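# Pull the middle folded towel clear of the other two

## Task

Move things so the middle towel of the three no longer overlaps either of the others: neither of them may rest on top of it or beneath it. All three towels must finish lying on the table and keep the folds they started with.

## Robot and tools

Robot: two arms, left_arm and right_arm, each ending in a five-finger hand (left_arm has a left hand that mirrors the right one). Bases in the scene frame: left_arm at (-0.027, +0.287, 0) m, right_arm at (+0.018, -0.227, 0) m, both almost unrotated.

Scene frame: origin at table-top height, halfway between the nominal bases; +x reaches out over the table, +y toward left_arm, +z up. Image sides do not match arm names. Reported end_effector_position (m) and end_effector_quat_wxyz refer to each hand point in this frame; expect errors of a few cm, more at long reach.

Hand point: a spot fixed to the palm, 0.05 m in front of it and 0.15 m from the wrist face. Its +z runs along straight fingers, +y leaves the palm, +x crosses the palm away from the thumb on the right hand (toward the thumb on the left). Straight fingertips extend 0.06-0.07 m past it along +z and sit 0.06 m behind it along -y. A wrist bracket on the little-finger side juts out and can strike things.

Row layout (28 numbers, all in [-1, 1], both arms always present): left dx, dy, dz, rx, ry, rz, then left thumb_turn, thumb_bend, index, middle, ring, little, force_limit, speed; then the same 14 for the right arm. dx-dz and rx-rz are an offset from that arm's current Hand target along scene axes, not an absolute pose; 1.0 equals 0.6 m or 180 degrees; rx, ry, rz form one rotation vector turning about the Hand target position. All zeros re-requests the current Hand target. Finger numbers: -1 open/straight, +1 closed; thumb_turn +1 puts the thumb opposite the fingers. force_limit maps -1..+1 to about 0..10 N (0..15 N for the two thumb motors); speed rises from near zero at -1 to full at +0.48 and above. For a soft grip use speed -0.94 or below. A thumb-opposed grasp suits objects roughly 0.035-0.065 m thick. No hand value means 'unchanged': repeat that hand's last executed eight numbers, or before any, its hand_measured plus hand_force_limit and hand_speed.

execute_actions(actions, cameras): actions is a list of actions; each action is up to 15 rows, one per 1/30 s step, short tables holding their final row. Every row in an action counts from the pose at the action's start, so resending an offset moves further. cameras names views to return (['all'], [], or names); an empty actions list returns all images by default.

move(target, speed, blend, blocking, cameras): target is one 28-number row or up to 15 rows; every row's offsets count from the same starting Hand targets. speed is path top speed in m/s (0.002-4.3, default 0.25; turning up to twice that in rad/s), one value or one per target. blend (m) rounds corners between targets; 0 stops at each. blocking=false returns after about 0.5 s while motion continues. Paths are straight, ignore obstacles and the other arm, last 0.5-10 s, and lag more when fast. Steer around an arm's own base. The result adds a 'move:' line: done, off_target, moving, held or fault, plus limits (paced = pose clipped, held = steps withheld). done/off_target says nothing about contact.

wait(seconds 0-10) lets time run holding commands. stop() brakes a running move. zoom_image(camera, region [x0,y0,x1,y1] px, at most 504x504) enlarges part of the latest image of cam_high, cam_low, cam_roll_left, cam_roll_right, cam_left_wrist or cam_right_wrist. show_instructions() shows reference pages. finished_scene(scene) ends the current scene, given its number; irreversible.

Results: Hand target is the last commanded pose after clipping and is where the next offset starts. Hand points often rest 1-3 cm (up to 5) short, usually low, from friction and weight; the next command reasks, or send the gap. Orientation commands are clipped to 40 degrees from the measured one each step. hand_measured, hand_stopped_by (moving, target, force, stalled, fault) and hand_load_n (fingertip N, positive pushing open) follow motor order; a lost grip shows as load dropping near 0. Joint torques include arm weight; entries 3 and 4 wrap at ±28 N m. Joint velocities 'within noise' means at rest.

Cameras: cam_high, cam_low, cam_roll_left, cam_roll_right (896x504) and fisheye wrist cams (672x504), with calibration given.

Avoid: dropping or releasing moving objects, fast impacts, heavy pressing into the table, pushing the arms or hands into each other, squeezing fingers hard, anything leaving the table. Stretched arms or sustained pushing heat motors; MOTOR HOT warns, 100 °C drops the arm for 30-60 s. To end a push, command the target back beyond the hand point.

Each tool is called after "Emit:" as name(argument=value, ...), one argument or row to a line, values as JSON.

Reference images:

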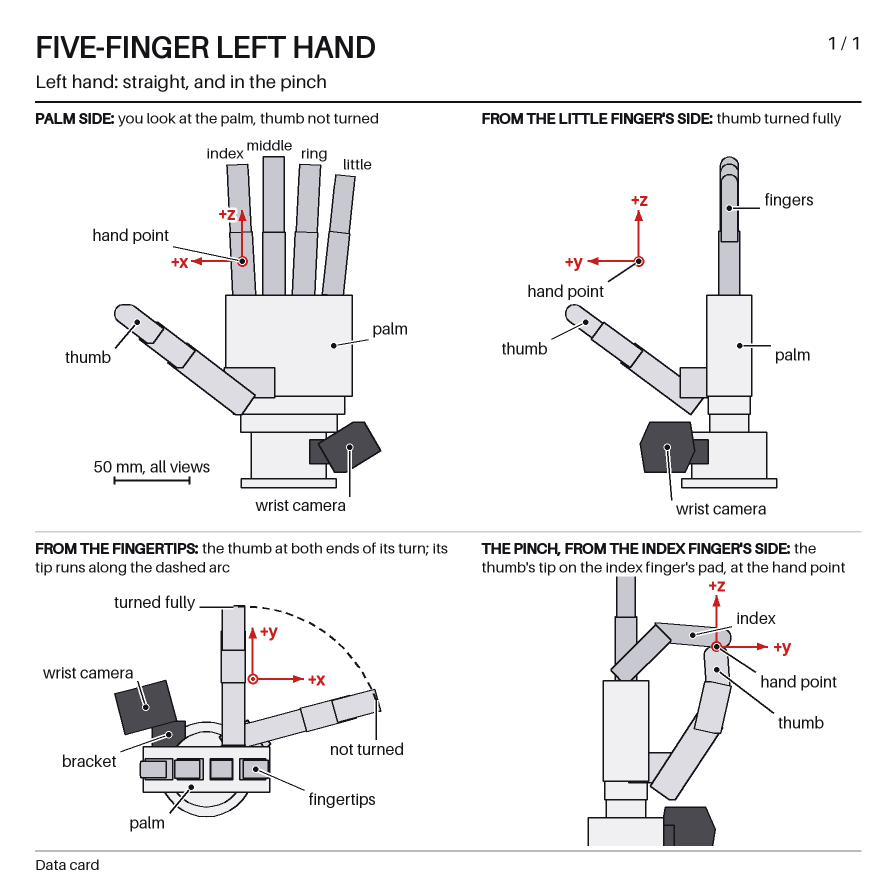

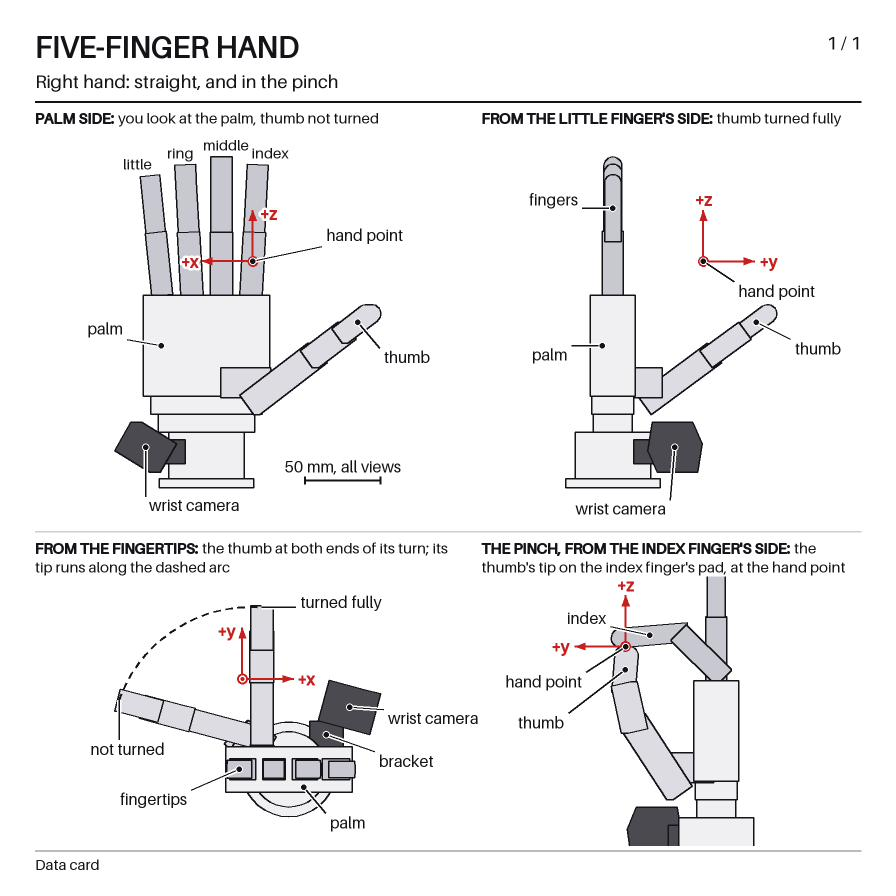

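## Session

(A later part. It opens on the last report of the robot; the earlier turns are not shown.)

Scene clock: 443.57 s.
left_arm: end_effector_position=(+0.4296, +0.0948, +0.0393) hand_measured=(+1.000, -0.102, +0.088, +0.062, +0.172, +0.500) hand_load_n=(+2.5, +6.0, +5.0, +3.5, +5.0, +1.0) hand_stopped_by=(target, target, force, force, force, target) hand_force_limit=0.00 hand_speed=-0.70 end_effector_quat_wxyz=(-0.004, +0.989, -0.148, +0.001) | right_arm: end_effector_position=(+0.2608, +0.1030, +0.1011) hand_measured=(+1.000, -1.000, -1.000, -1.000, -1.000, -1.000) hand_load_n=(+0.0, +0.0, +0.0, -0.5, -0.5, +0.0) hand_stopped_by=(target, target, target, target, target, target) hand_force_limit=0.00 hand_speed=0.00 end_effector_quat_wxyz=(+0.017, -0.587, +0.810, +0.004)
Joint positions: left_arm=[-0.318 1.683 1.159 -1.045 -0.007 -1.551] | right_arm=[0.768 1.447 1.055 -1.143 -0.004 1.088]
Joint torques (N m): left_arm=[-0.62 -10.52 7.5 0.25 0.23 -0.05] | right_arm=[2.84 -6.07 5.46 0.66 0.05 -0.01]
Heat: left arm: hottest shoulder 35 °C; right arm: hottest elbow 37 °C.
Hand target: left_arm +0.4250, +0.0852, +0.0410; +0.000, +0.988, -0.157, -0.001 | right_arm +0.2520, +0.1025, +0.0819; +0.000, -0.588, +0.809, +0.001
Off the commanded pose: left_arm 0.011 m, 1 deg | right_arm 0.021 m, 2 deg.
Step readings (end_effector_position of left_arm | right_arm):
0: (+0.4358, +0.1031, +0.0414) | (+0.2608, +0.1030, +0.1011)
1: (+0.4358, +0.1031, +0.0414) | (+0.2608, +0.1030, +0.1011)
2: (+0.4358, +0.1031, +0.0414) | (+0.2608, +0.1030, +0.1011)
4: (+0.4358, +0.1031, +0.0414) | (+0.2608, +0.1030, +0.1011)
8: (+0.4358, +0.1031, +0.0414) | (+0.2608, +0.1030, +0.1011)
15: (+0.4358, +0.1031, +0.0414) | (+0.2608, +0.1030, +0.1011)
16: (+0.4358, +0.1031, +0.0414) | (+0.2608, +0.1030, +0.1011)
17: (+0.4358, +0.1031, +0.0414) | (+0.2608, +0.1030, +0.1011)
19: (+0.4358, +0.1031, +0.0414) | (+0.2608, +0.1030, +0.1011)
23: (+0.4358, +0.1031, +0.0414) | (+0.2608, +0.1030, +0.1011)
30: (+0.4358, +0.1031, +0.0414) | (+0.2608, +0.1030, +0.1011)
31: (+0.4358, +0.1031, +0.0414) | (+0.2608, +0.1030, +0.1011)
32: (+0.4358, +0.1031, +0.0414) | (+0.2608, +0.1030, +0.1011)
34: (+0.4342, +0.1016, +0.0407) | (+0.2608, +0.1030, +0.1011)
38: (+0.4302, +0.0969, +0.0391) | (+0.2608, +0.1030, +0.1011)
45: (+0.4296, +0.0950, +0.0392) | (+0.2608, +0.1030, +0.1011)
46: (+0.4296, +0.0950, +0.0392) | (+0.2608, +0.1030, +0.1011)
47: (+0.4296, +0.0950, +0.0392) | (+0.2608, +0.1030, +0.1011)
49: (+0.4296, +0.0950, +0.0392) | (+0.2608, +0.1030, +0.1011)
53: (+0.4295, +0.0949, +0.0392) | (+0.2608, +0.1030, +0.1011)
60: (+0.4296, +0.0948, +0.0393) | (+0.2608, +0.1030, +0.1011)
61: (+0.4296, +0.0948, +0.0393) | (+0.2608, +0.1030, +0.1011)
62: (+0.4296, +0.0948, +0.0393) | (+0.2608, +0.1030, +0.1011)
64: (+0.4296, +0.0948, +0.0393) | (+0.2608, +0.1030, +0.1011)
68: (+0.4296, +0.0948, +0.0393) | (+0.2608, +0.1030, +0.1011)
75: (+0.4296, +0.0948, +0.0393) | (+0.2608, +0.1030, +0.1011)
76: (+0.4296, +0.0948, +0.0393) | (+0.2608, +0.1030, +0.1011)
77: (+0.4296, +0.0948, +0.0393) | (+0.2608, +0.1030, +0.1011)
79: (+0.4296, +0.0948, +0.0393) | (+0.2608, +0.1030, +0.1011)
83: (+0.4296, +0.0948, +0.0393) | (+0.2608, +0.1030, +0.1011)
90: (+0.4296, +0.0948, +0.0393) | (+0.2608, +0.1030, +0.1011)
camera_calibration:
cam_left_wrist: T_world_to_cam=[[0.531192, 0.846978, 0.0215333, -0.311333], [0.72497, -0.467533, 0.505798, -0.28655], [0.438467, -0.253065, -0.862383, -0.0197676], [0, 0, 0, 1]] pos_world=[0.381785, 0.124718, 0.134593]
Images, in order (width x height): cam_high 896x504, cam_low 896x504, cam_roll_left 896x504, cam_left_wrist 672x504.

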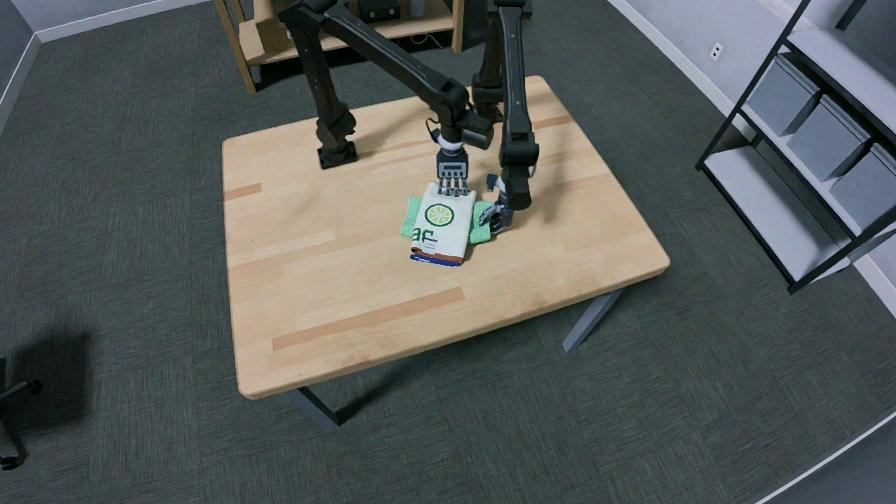

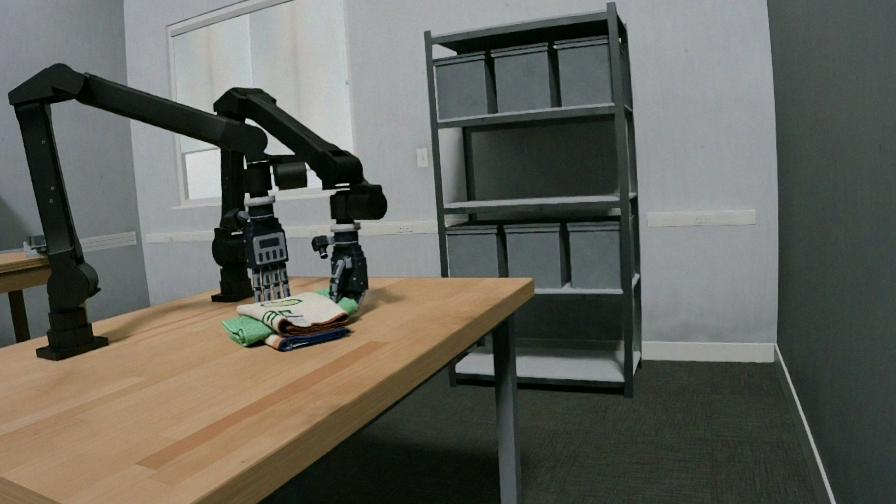

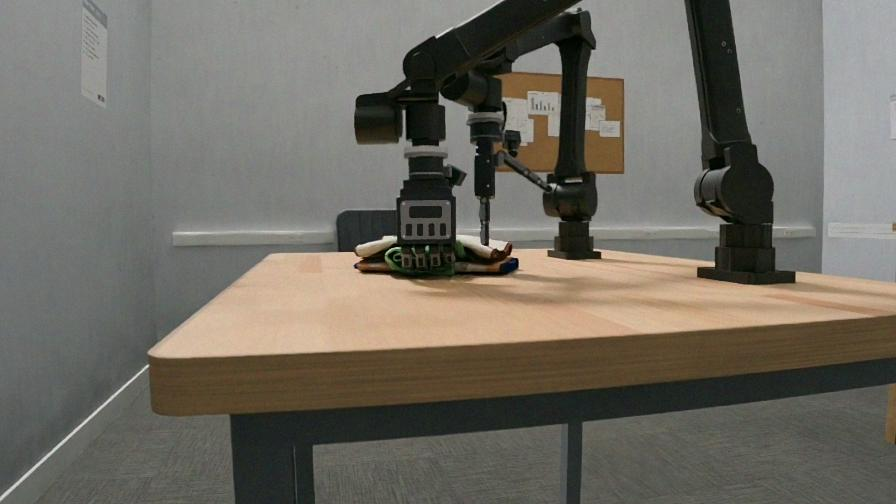

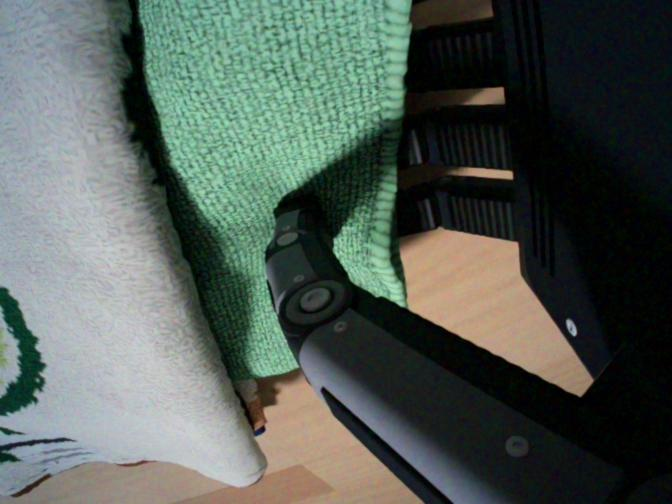

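Emit:
move(
  target=[
    [0.008,0.016,0.015,0,0,0,1,-0.1,0.5,0.5,0.5,0.5,0,-0.7,0,0,0,0,0,0,1,-1,-1,-1,-1,-1,0,0],
    [0.04,0.13,0.02,0,0,0,1,-0.1,0.5,0.5,0.5,0.5,0,-0.7,0,0,0,0,0,0,1,-1,-1,-1,-1,-1,0,0],
  ],
  cameras=["cam_high","cam_roll_left","cam_low","cam_left_wrist"],
  speed=0.06,
)

Emit:
zoom_image(
  camera="cam_roll_left",
  region=[340, 180, 530, 300],
)

Emit:
zoom_image(
  camera="cam_high",
  region=[400, 150, 560, 280],
)

Emit:
zoom_image(
  camera="cam_low",
  region=[210, 220, 440, 370],
)

Scene clock: 470.73 s.
left_arm: end_effector_position=(+0.4339, +0.1588, +0.0392) hand_measured=(+1.000, -0.102, +0.088, +0.062, +0.172, +0.500) hand_load_n=(+3.0, +7.5, +5.5, +4.0, +3.5, +0.5) hand_stopped_by=(target, target, force, force, force, target) hand_force_limit=0.00 hand_speed=-0.70 end_effector_quat_wxyz=(+0.000, +0.988, -0.154, -0.014) | right_arm: end_effector_position=(+0.2615, +0.1054, +0.1012) hand_measured=(+1.000, -1.000, -1.000, -1.000, -1.000, -1.000) hand_load_n=(+0.0, +0.0, +0.0, -0.5, +0.0, +0.0) hand_stopped_by=(target, target, target, target, target, target) hand_force_limit=0.00 hand_speed=0.00 end_effector_quat_wxyz=(+0.022, -0.588, +0.809, +0.005)
Joint positions: left_arm=[-0.176 1.683 1.159 -1.075 -0.001 -1.397] | right_arm=[0.771 1.447 1.055 -1.134 -0.004 1.088]
Joint torques (N m): left_arm=[2.02 -10.46 10.63 -0.06 -0.03 0.14] | right_arm=[2.49 -6.12 5.52 0.32 0.06 0]
Heat: left arm: hottest shoulder 35 °C; right arm: hottest elbow 36 °C.
Hand target: left_arm +0.4490, +0.1631, +0.0530; +0.000, +0.988, -0.157, -0.001 | right_arm +0.2519, +0.1025, +0.0819; +0.000, -0.588, +0.809, +0.001
Off the commanded pose: left_arm 0.021 m, 2 deg | right_arm 0.022 m, 3 deg.
move: off_target (left_arm, right_arm)
camera_calibration:
cam_left_wrist: T_world_to_cam=[[0.54184, 0.840476, 0.00303851, -0.370653], [0.734953, -0.475559, 0.483413, -0.261874], [0.407742, -0.259699, -0.875387, 0.00933904], [0, 0, 0, 1]] pos_world=[0.389492, 0.189414, 0.135895]
Images, in order (width x height): cam_high 896x504, cam_low 896x504, cam_roll_left 896x504, cam_left_wrist 672x504.

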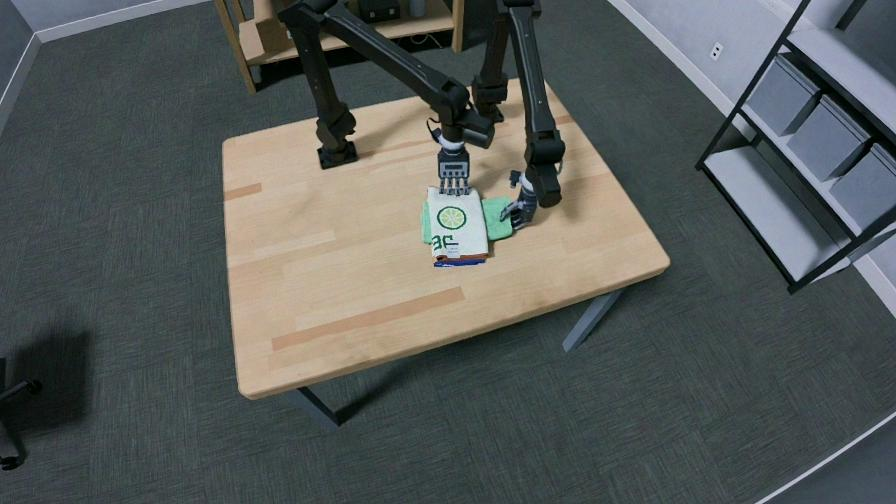

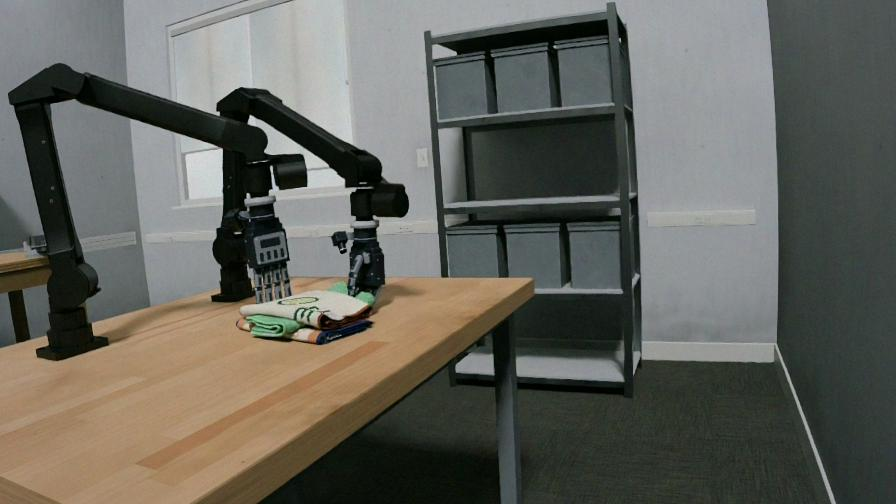

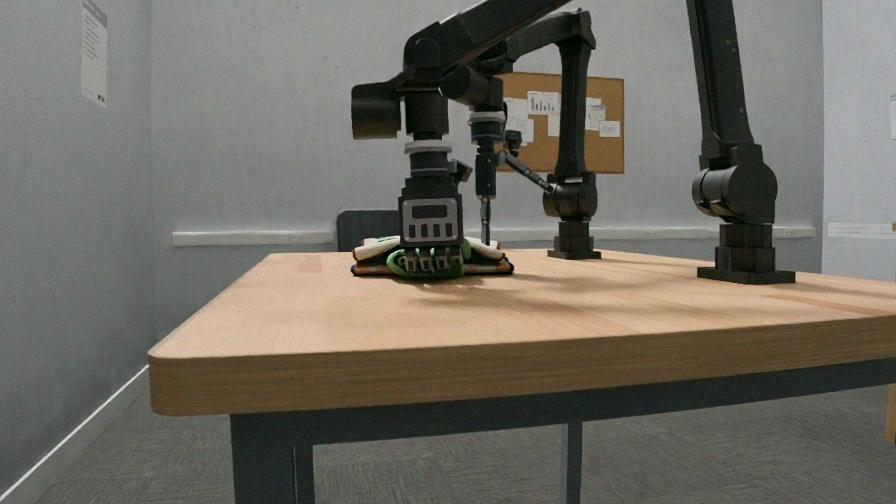

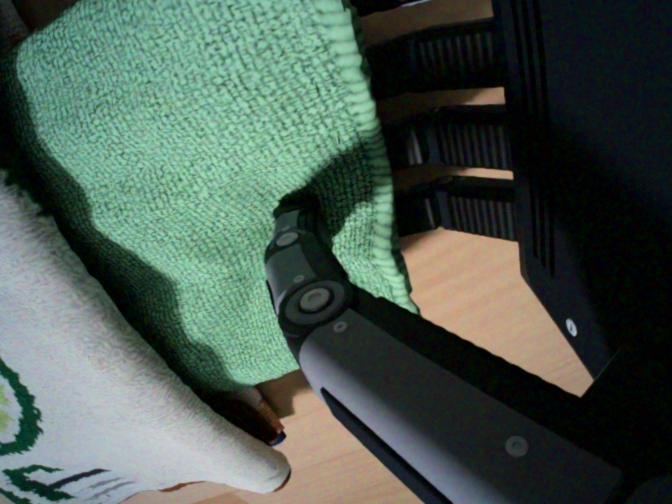

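Scaled by 2.653 from the camera's 896x504 image, which has a finer 1280x720 frame.

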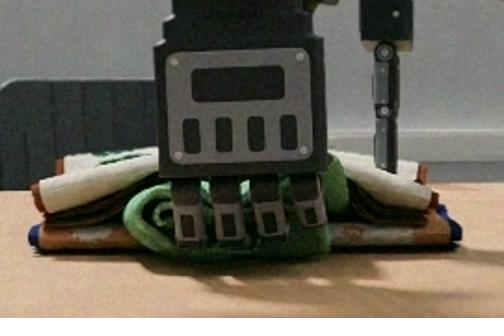

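Scaled by 3.150 from the camera's 896x504 image, which has a finer 1280x720 frame.

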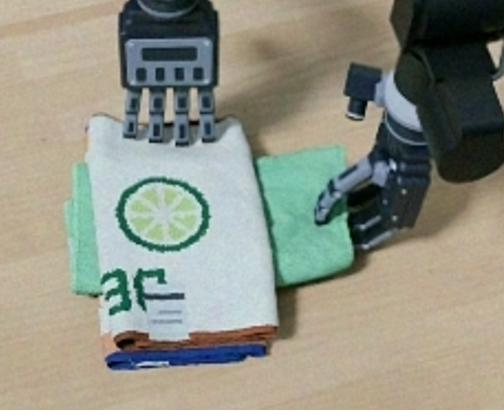

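Scaled by 2.191 from the camera's 896x504 image, which has a finer 1280x720 frame.

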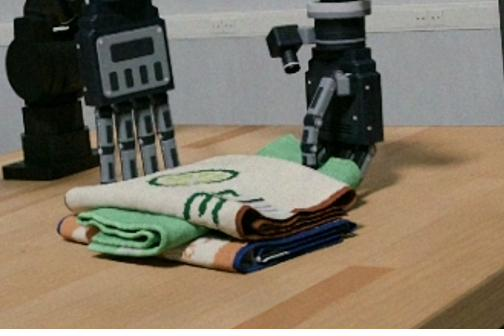

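Emit:
move(
  target=[0.035,0.145,0.01,0,0,0,1,-0.1,0.5,0.5,0.5,0.5,0,-0.7,0,0,0,0,0,0,1,-1,-1,-1,-1,-1,0,0],
  cameras=["cam_high","cam_roll_left","cam_low","cam_left_wrist"],
  speed=0.08,
)

Emit:
zoom_image(
  camera="cam_high",
  region=[400, 150, 560, 280],
)

Emit:
zoom_image(
  camera="cam_low",
  region=[210, 220, 440, 370],
)

Scene clock: 486.97 s.
left_arm: end_effector_position=(+0.4533, +0.2433, +0.0480) hand_measured=(+1.000, -0.102, +0.088, +0.062, +0.172, +0.500) hand_load_n=(+3.0, +7.5, +5.5, +4.0, +3.5, +0.0) hand_stopped_by=(target, target, force, force, force, target) hand_force_limit=0.00 hand_speed=-0.70 end_effector_quat_wxyz=(+0.002, +0.988, -0.155, -0.013) | right_arm: end_effector_position=(+0.2615, +0.1054, +0.1012) hand_measured=(+1.000, -1.000, -1.000, -1.000, -1.000, -1.000) hand_load_n=(+0.0, +0.0, +0.0, -0.5, +0.0, +0.0) hand_stopped_by=(target, target, target, target, target, target) hand_force_limit=0.00 hand_speed=0.00 end_effector_quat_wxyz=(+0.022, -0.588, +0.809, +0.005)
Joint positions: left_arm=[0.009 1.708 1.217 -1.107 -0.001 -1.211] | right_arm=[0.771 1.447 1.055 -1.134 -0.004 1.088]
Joint torques (N m): left_arm=[1.9 -10.05 11.38 0.03 -0.05 0.11] | right_arm=[2.49 -6.18 5.52 0.29 0.06 0]
Heat: left arm: hottest shoulder 35 °C; right arm: hottest elbow 36 °C.
Hand target: left_arm +0.4699, +0.2502, +0.0588; +0.000, +0.988, -0.157, -0.001 | right_arm +0.2520, +0.1024, +0.0819; +0.000, -0.588, +0.809, +0.001
Off the commanded pose: left_arm 0.021 m, 1 deg | right_arm 0.022 m, 3 deg.
move: off_target (left_arm, right_arm)
camera_calibration:
cam_left_wrist: T_world_to_cam=[[0.543075, 0.839684, -0.000587277, -0.452414], [0.73352, -0.474071, 0.487037, -0.240152], [0.408679, -0.264928, -0.873381, 0.0319527], [0, 0, 0, 1]] pos_world=[0.408793, 0.274501, 0.144604]
Images, in order (width x height): cam_high 896x504, cam_low 896x504, cam_roll_left 896x504, cam_left_wrist 672x504.

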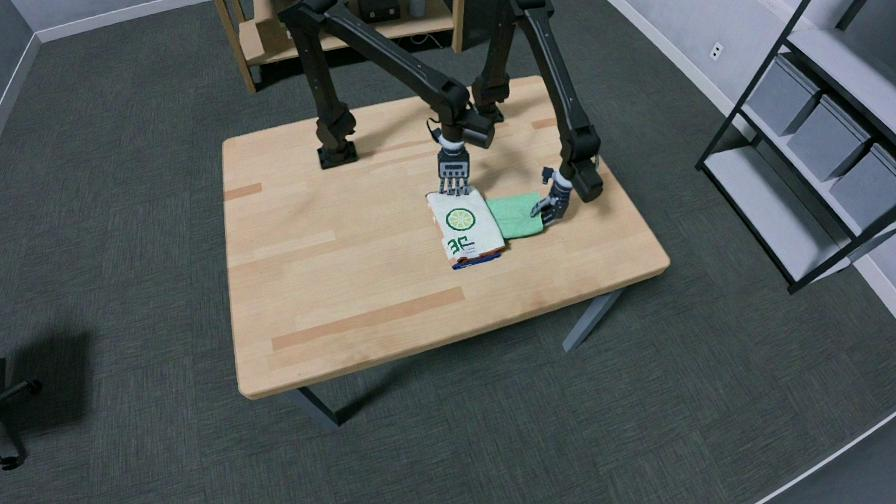

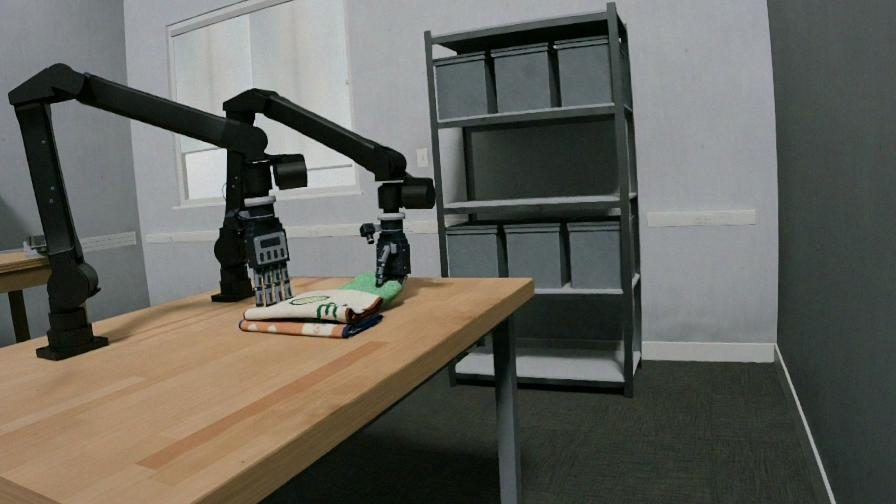

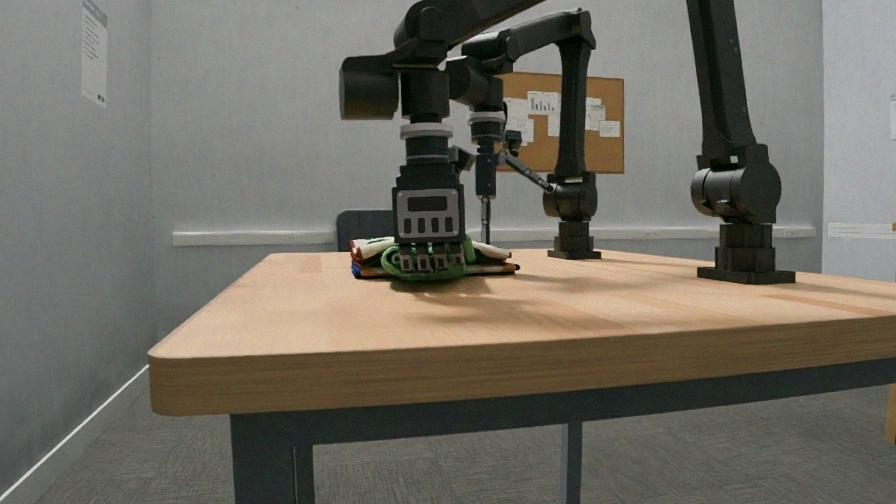

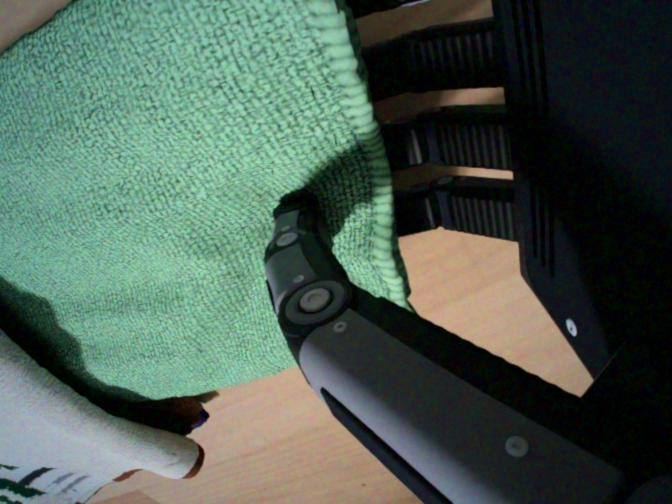

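Scaled by 3.150 from the camera's 896x504 image, which has a finer 1280x720 frame.

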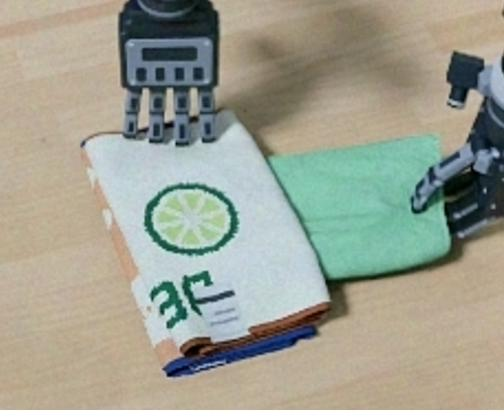

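Scaled by 2.191 from the camera's 896x504 image, which has a finer 1280x720 frame.

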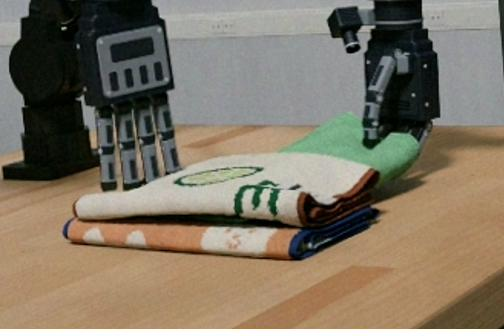

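Emit:
move(
  target=[0.033,0.23,0.0,0,0,0,1,-0.1,0.5,0.5,0.5,0.5,0,-0.7,0,0,0,0,0,0,1,-1,-1,-1,-1,-1,0,0],
  cameras=["cam_high","cam_roll_left","cam_low"],
  speed=0.1,
)

Emit:
zoom_image(
  camera="cam_high",
  region=[400, 150, 620, 280],
)

Scene clock: 497.57 s.
left_arm: end_effector_position=(+0.4761, +0.3804, +0.0496) hand_measured=(+1.000, -0.102, +0.088, +0.062, +0.172, +0.500) hand_load_n=(+2.0, +6.5, +5.0, +4.0, +3.5, +0.0) hand_stopped_by=(target, target, force, force, force, target) hand_force_limit=0.00 hand_speed=-0.70 end_effector_quat_wxyz=(+0.005, +0.988, -0.155, -0.011) | right_arm: end_effector_position=(+0.2615, +0.1054, +0.1012) hand_measured=(+1.000, -1.000, -1.000, -1.000, -1.000, -1.000) hand_load_n=(+0.0, +0.0, +0.0, +0.0, +0.0, +0.0) hand_stopped_by=(target, target, target, target, target, target) hand_force_limit=0.00 hand_speed=0.00 end_effector_quat_wxyz=(+0.022, -0.588, +0.809, +0.005)
Joint positions: left_arm=[0.274 1.815 1.371 -1.151 -0.002 -0.946] | right_arm=[0.771 1.447 1.055 -1.134 -0.004 1.088]
Joint torques (N m): left_arm=[1.38 -11.34 11.48 0.01 -0.04 0.06] | right_arm=[2.55 -6.07 5.48 0.29 0.05 -0.01]
Heat: left arm: hottest elbow 36 °C; right arm: hottest elbow 36 °C.
Hand target: left_arm +0.4897, +0.3882, +0.0589; +0.000, +0.988, -0.157, -0.001 | right_arm +0.2520, +0.1024, +0.0819; +0.000, -0.588, +0.809, +0.001
Off the commanded pose: left_arm 0.018 m, 1 deg | right_arm 0.022 m, 3 deg.
move: off_target (left_arm, right_arm)
Images, in order (width x height): cam_high 896x504, cam_low 896x504, cam_roll_left 896x504.

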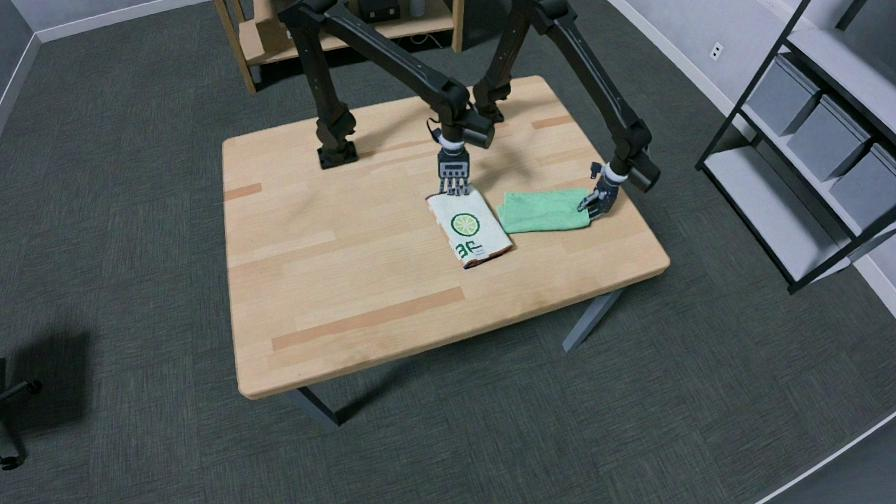

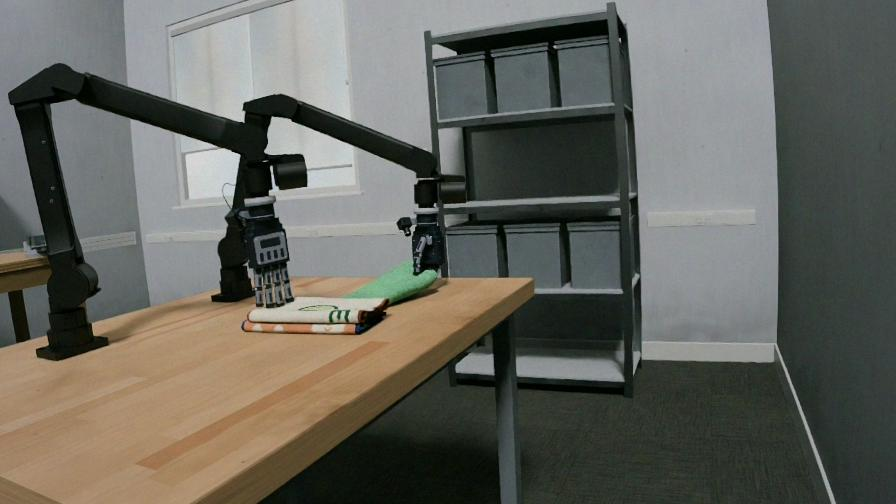

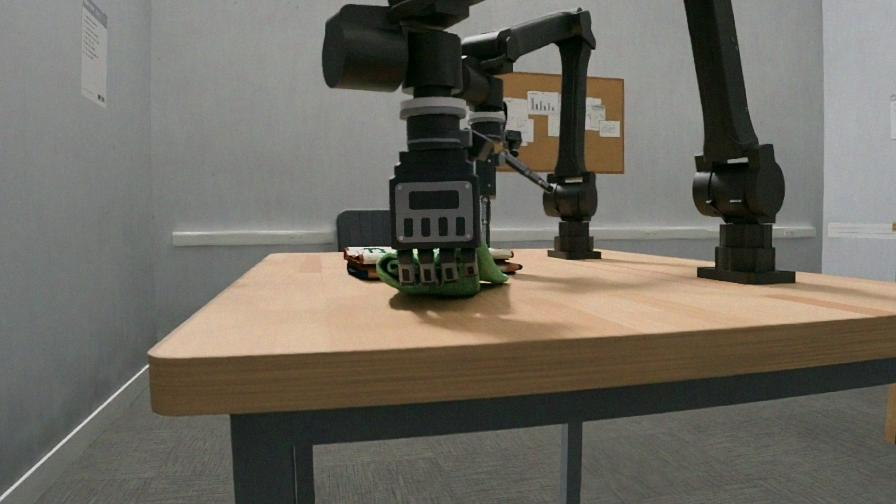

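Scaled by 2.291 from the camera's 896x504 image, which has a finer 1280x720 frame.

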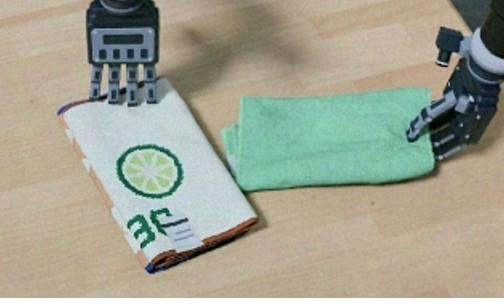

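Emit:
move(
  target=[
    [0.01,0.075,0.0,0,0,0,1,-0.1,0.5,0.5,0.5,0.5,0,-0.7,0,0,0,0,0,0,1,-1,-1,-1,-1,-1,0,0],
    [0.01,0.075,-0.012,0,0,0,1,-1,-0.1,-0.1,-0.1,-0.1,0,-0.5,0,0,0.03,0,0,0,1,-1,-1,-1,-1,-1,0,0],
  ],
  cameras=["cam_high","cam_roll_left","cam_low","cam_left_wrist"],
  speed=0.08,
)

Emit:
zoom_image(
  camera="cam_high",
  region=[400, 150, 620, 280],
)

Scene clock: 507.93 s.
left_arm: end_effector_position=(+0.4822, +0.4238, +0.0452) hand_measured=(+1.000, -1.000, -0.100, -0.100, -0.100, -0.100) hand_load_n=(+0.0, +0.0, +0.0, -1.0, +0.0, +0.0) hand_stopped_by=(target, target, target, target, target, target) hand_force_limit=0.00 hand_speed=-0.50 end_effector_quat_wxyz=(+0.008, +0.988, -0.156, -0.014) | right_arm: end_effector_position=(+0.2564, +0.1004, +0.1010) hand_measured=(+1.000, -1.000, -1.000, -1.000, -1.000, -1.000) hand_load_n=(+0.0, +0.0, +0.0, +0.0, +0.0, +0.0) hand_stopped_by=(target, target, target, target, target, target) hand_force_limit=0.00 hand_speed=0.00 end_effector_quat_wxyz=(+0.009, -0.588, +0.809, +0.003)
Joint positions: left_arm=[0.347 1.875 1.446 -1.175 -0.002 -0.87] | right_arm=[0.771 1.447 1.055 -1.161 -0.004 1.088]
Joint torques (N m): left_arm=[1.44 -12.16 10.84 0.68 -0.05 0.04] | right_arm=[2.67 -7.47 7.82 -0.66 0.04 0]
Heat: left arm: hottest elbow 37 °C; right arm: hottest elbow 36 °C.
Hand target: left_arm +0.4958, +0.4332, +0.0518; +0.000, +0.988, -0.157, -0.001 | right_arm +0.2520, +0.1025, +0.0999; +0.000, -0.588, +0.809, +0.001
Off the commanded pose: left_arm 0.018 m, 2 deg | right_arm 0.005 m, 1 deg.
move: off_target (left_arm); target 2's new numbers were sent with left_arm's hand 0.018 m and 2 deg from that target
camera_calibration:
cam_left_wrist: T_world_to_cam=[[0.544845, 0.838457, -0.0115389, -0.619538], [0.734252, -0.470395, 0.489492, -0.176353], [0.40499, -0.27517, -0.871932, 0.0715056], [0, 0, 0, 1]] pos_world=[0.438081, 0.456177, 0.141522]
Images, in order (width x height): cam_high 896x504, cam_low 896x504, cam_roll_left 896x504, cam_left_wrist 672x504.

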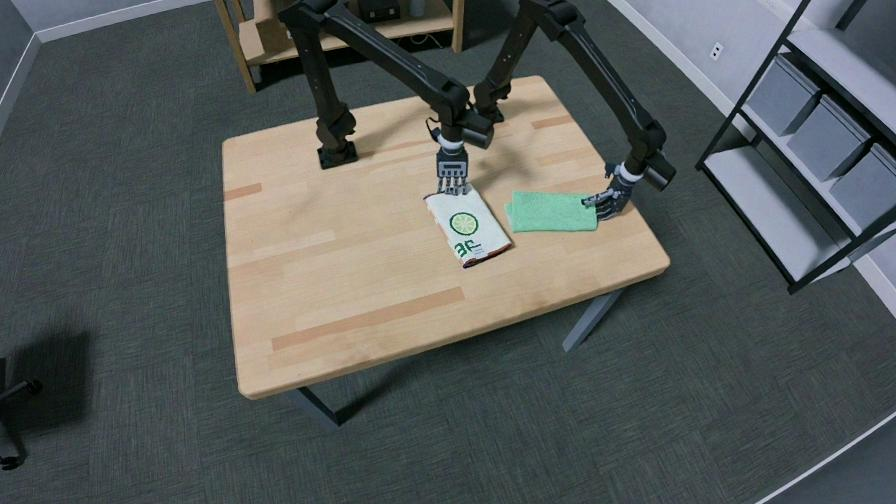

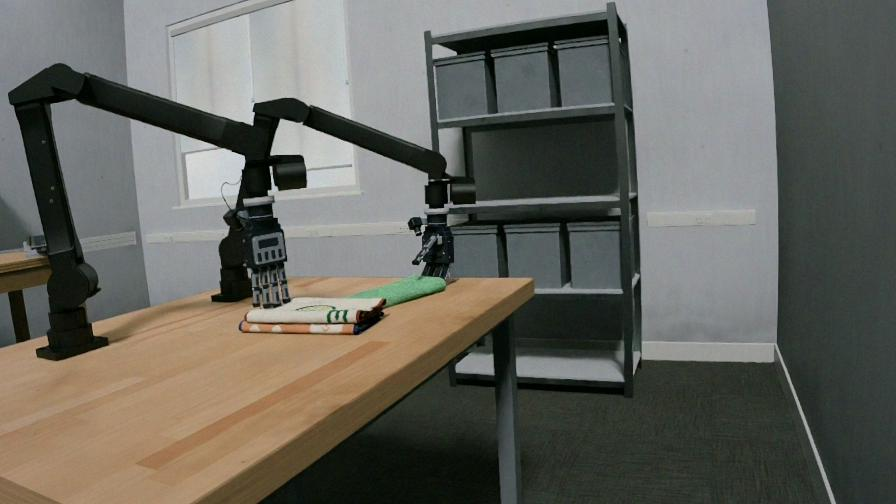

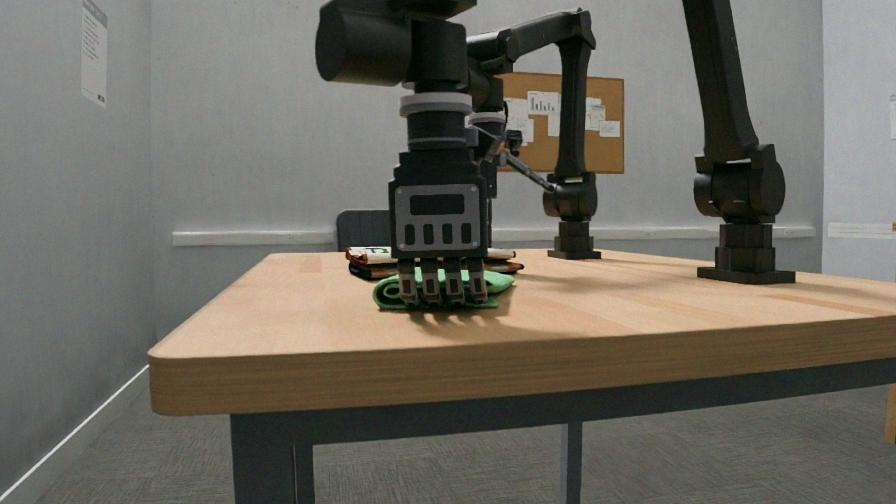

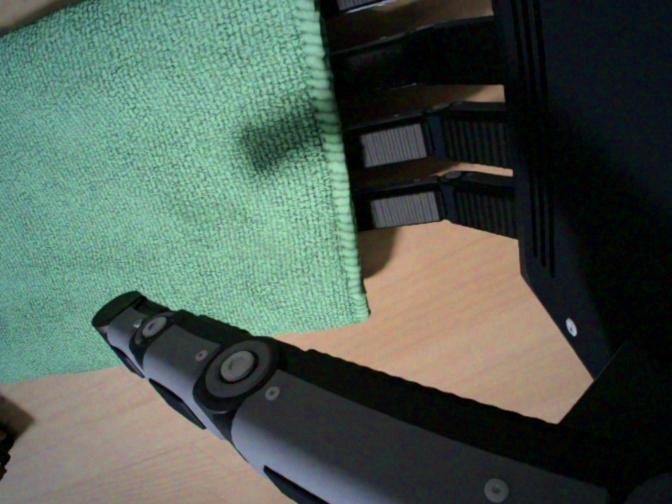

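Scaled by 2.291 from the camera's 896x504 image, which has a finer 1280x720 frame.

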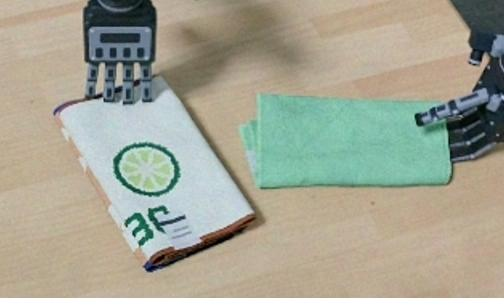

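Emit:
move(
  target=[
    [0.025,0.10,-0.008,0,0,0,1,-1,-0.1,-0.1,-0.1,-0.1,0,-0.5,0,0,0.15,0,0,0,1,-1,-1,-1,-1,-1,0,0],
    [0.025,0.10,0.2,0,0,0,1,-1,-0.1,-0.1,-0.1,-0.1,0,-0.5,-0.1,-0.2,0.25,0,0,0,1,-1,-1,-1,-1,-1,0,0],
  ],
  cameras=["cam_high","cam_roll_left","cam_low"],
  speed=0.12,
)

Emit:
zoom_image(
  camera="cam_high",
  region=[400, 150, 620, 280],
)

Emit:
zoom_image(
  camera="cam_roll_left",
  region=[330, 200, 550, 330],
)

Scene clock: 522.93 s.
left_arm: end_effector_position=(+0.5031, +0.4809, +0.1452) hand_measured=(+1.000, -1.000, -0.100, -0.100, -0.100, -0.100) hand_load_n=(+0.0, +0.0, +0.0, +0.0, +0.0, +0.0) hand_stopped_by=(target, target, target, target, target, target) hand_force_limit=0.00 hand_speed=-0.50 end_effector_quat_wxyz=(+0.017, +0.987, -0.159, -0.022) | right_arm: end_effector_position=(+0.1939, -0.0103, +0.2550) hand_measured=(+1.000, -1.000, -1.000, -1.000, -1.000, -1.000) hand_load_n=(+0.0, +0.0, +0.0, +0.0, +0.0, +0.0) hand_stopped_by=(target, target, target, target, target, target) hand_force_limit=0.00 hand_speed=0.00 end_effector_quat_wxyz=(+0.010, -0.588, +0.809, +0.002)
Joint positions: left_arm=[0.425 1.929 1.798 -1.496 0.001 -0.786] | right_arm=[0.644 1.056 1.133 -1.628 -0.003 0.961]
Joint torques (N m): left_arm=[1.85 -15.5 12.34 -0.05 -0.14 0.03] | right_arm=[0.44 -3.08 6.65 -0.35 0.04 -0.26]
Heat: left arm: hottest elbow 38 °C; right arm: hottest elbow 37 °C.
Hand target: left_arm +0.5109, +0.4930, +0.1717; +0.000, +0.988, -0.157, -0.001 | right_arm +0.1921, -0.0175, +0.2499; +0.000, -0.588, +0.809, +0.001
Off the commanded pose: left_arm 0.030 m, 3 deg | right_arm 0.009 m, 1 deg.
move: off_target (left_arm)
Images, in order (width x height): cam_high 896x504, cam_low 896x504, cam_roll_left 896x504.

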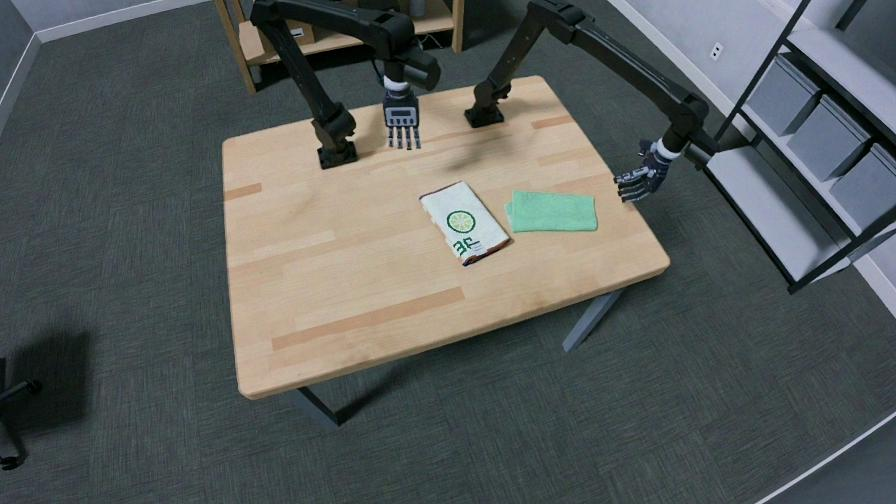

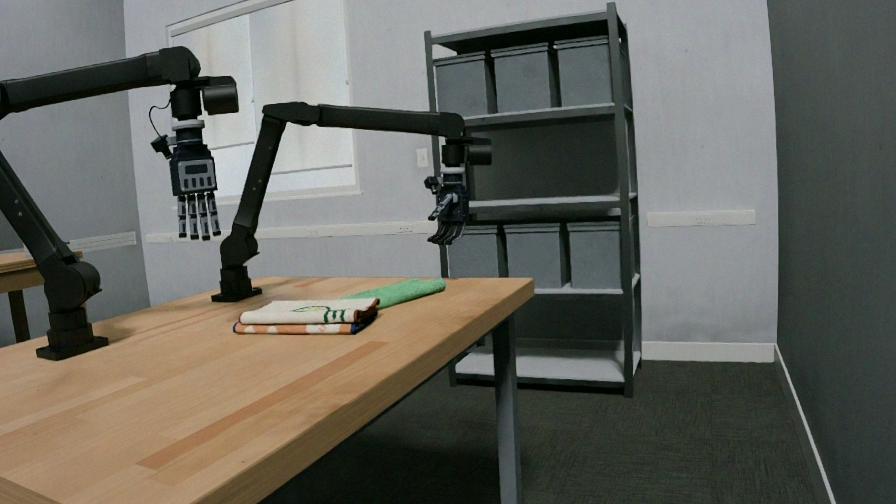

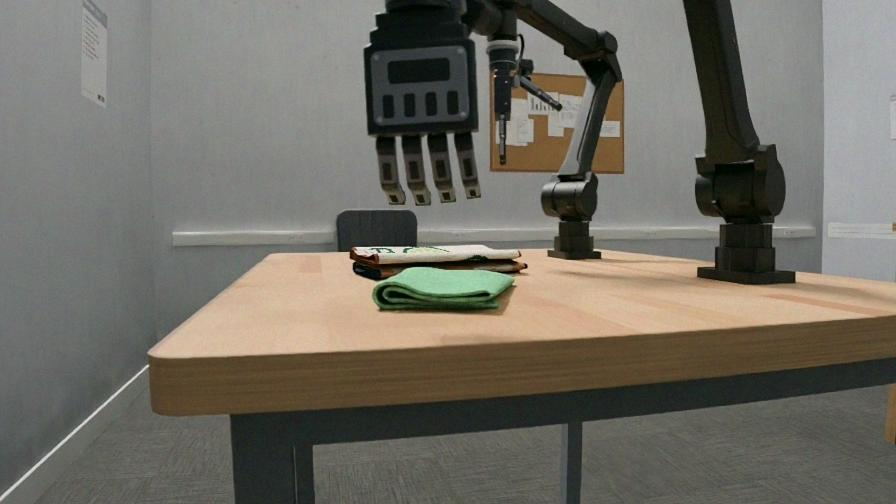

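Scaled by 2.291 from the camera's 896x504 image, which has a finer 1280x720 frame.

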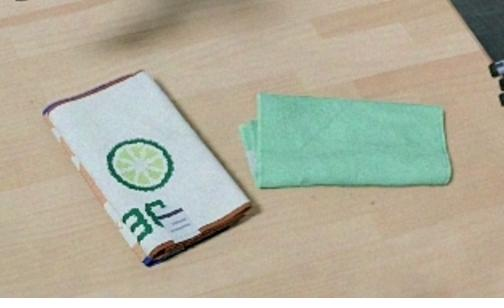

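Scaled by 2.291 from the camera's 896x504 image, which has a finer 1280x720 frame.

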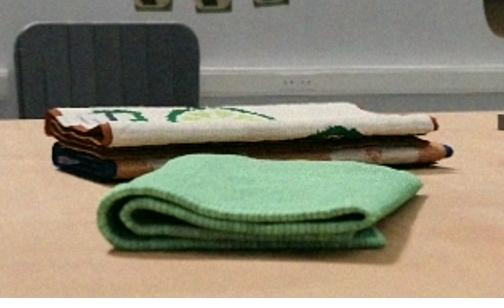

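Clean separation, folds intact.

Emit:
finished_scene(
  scene=1,
)

The scene is finished: the task was done.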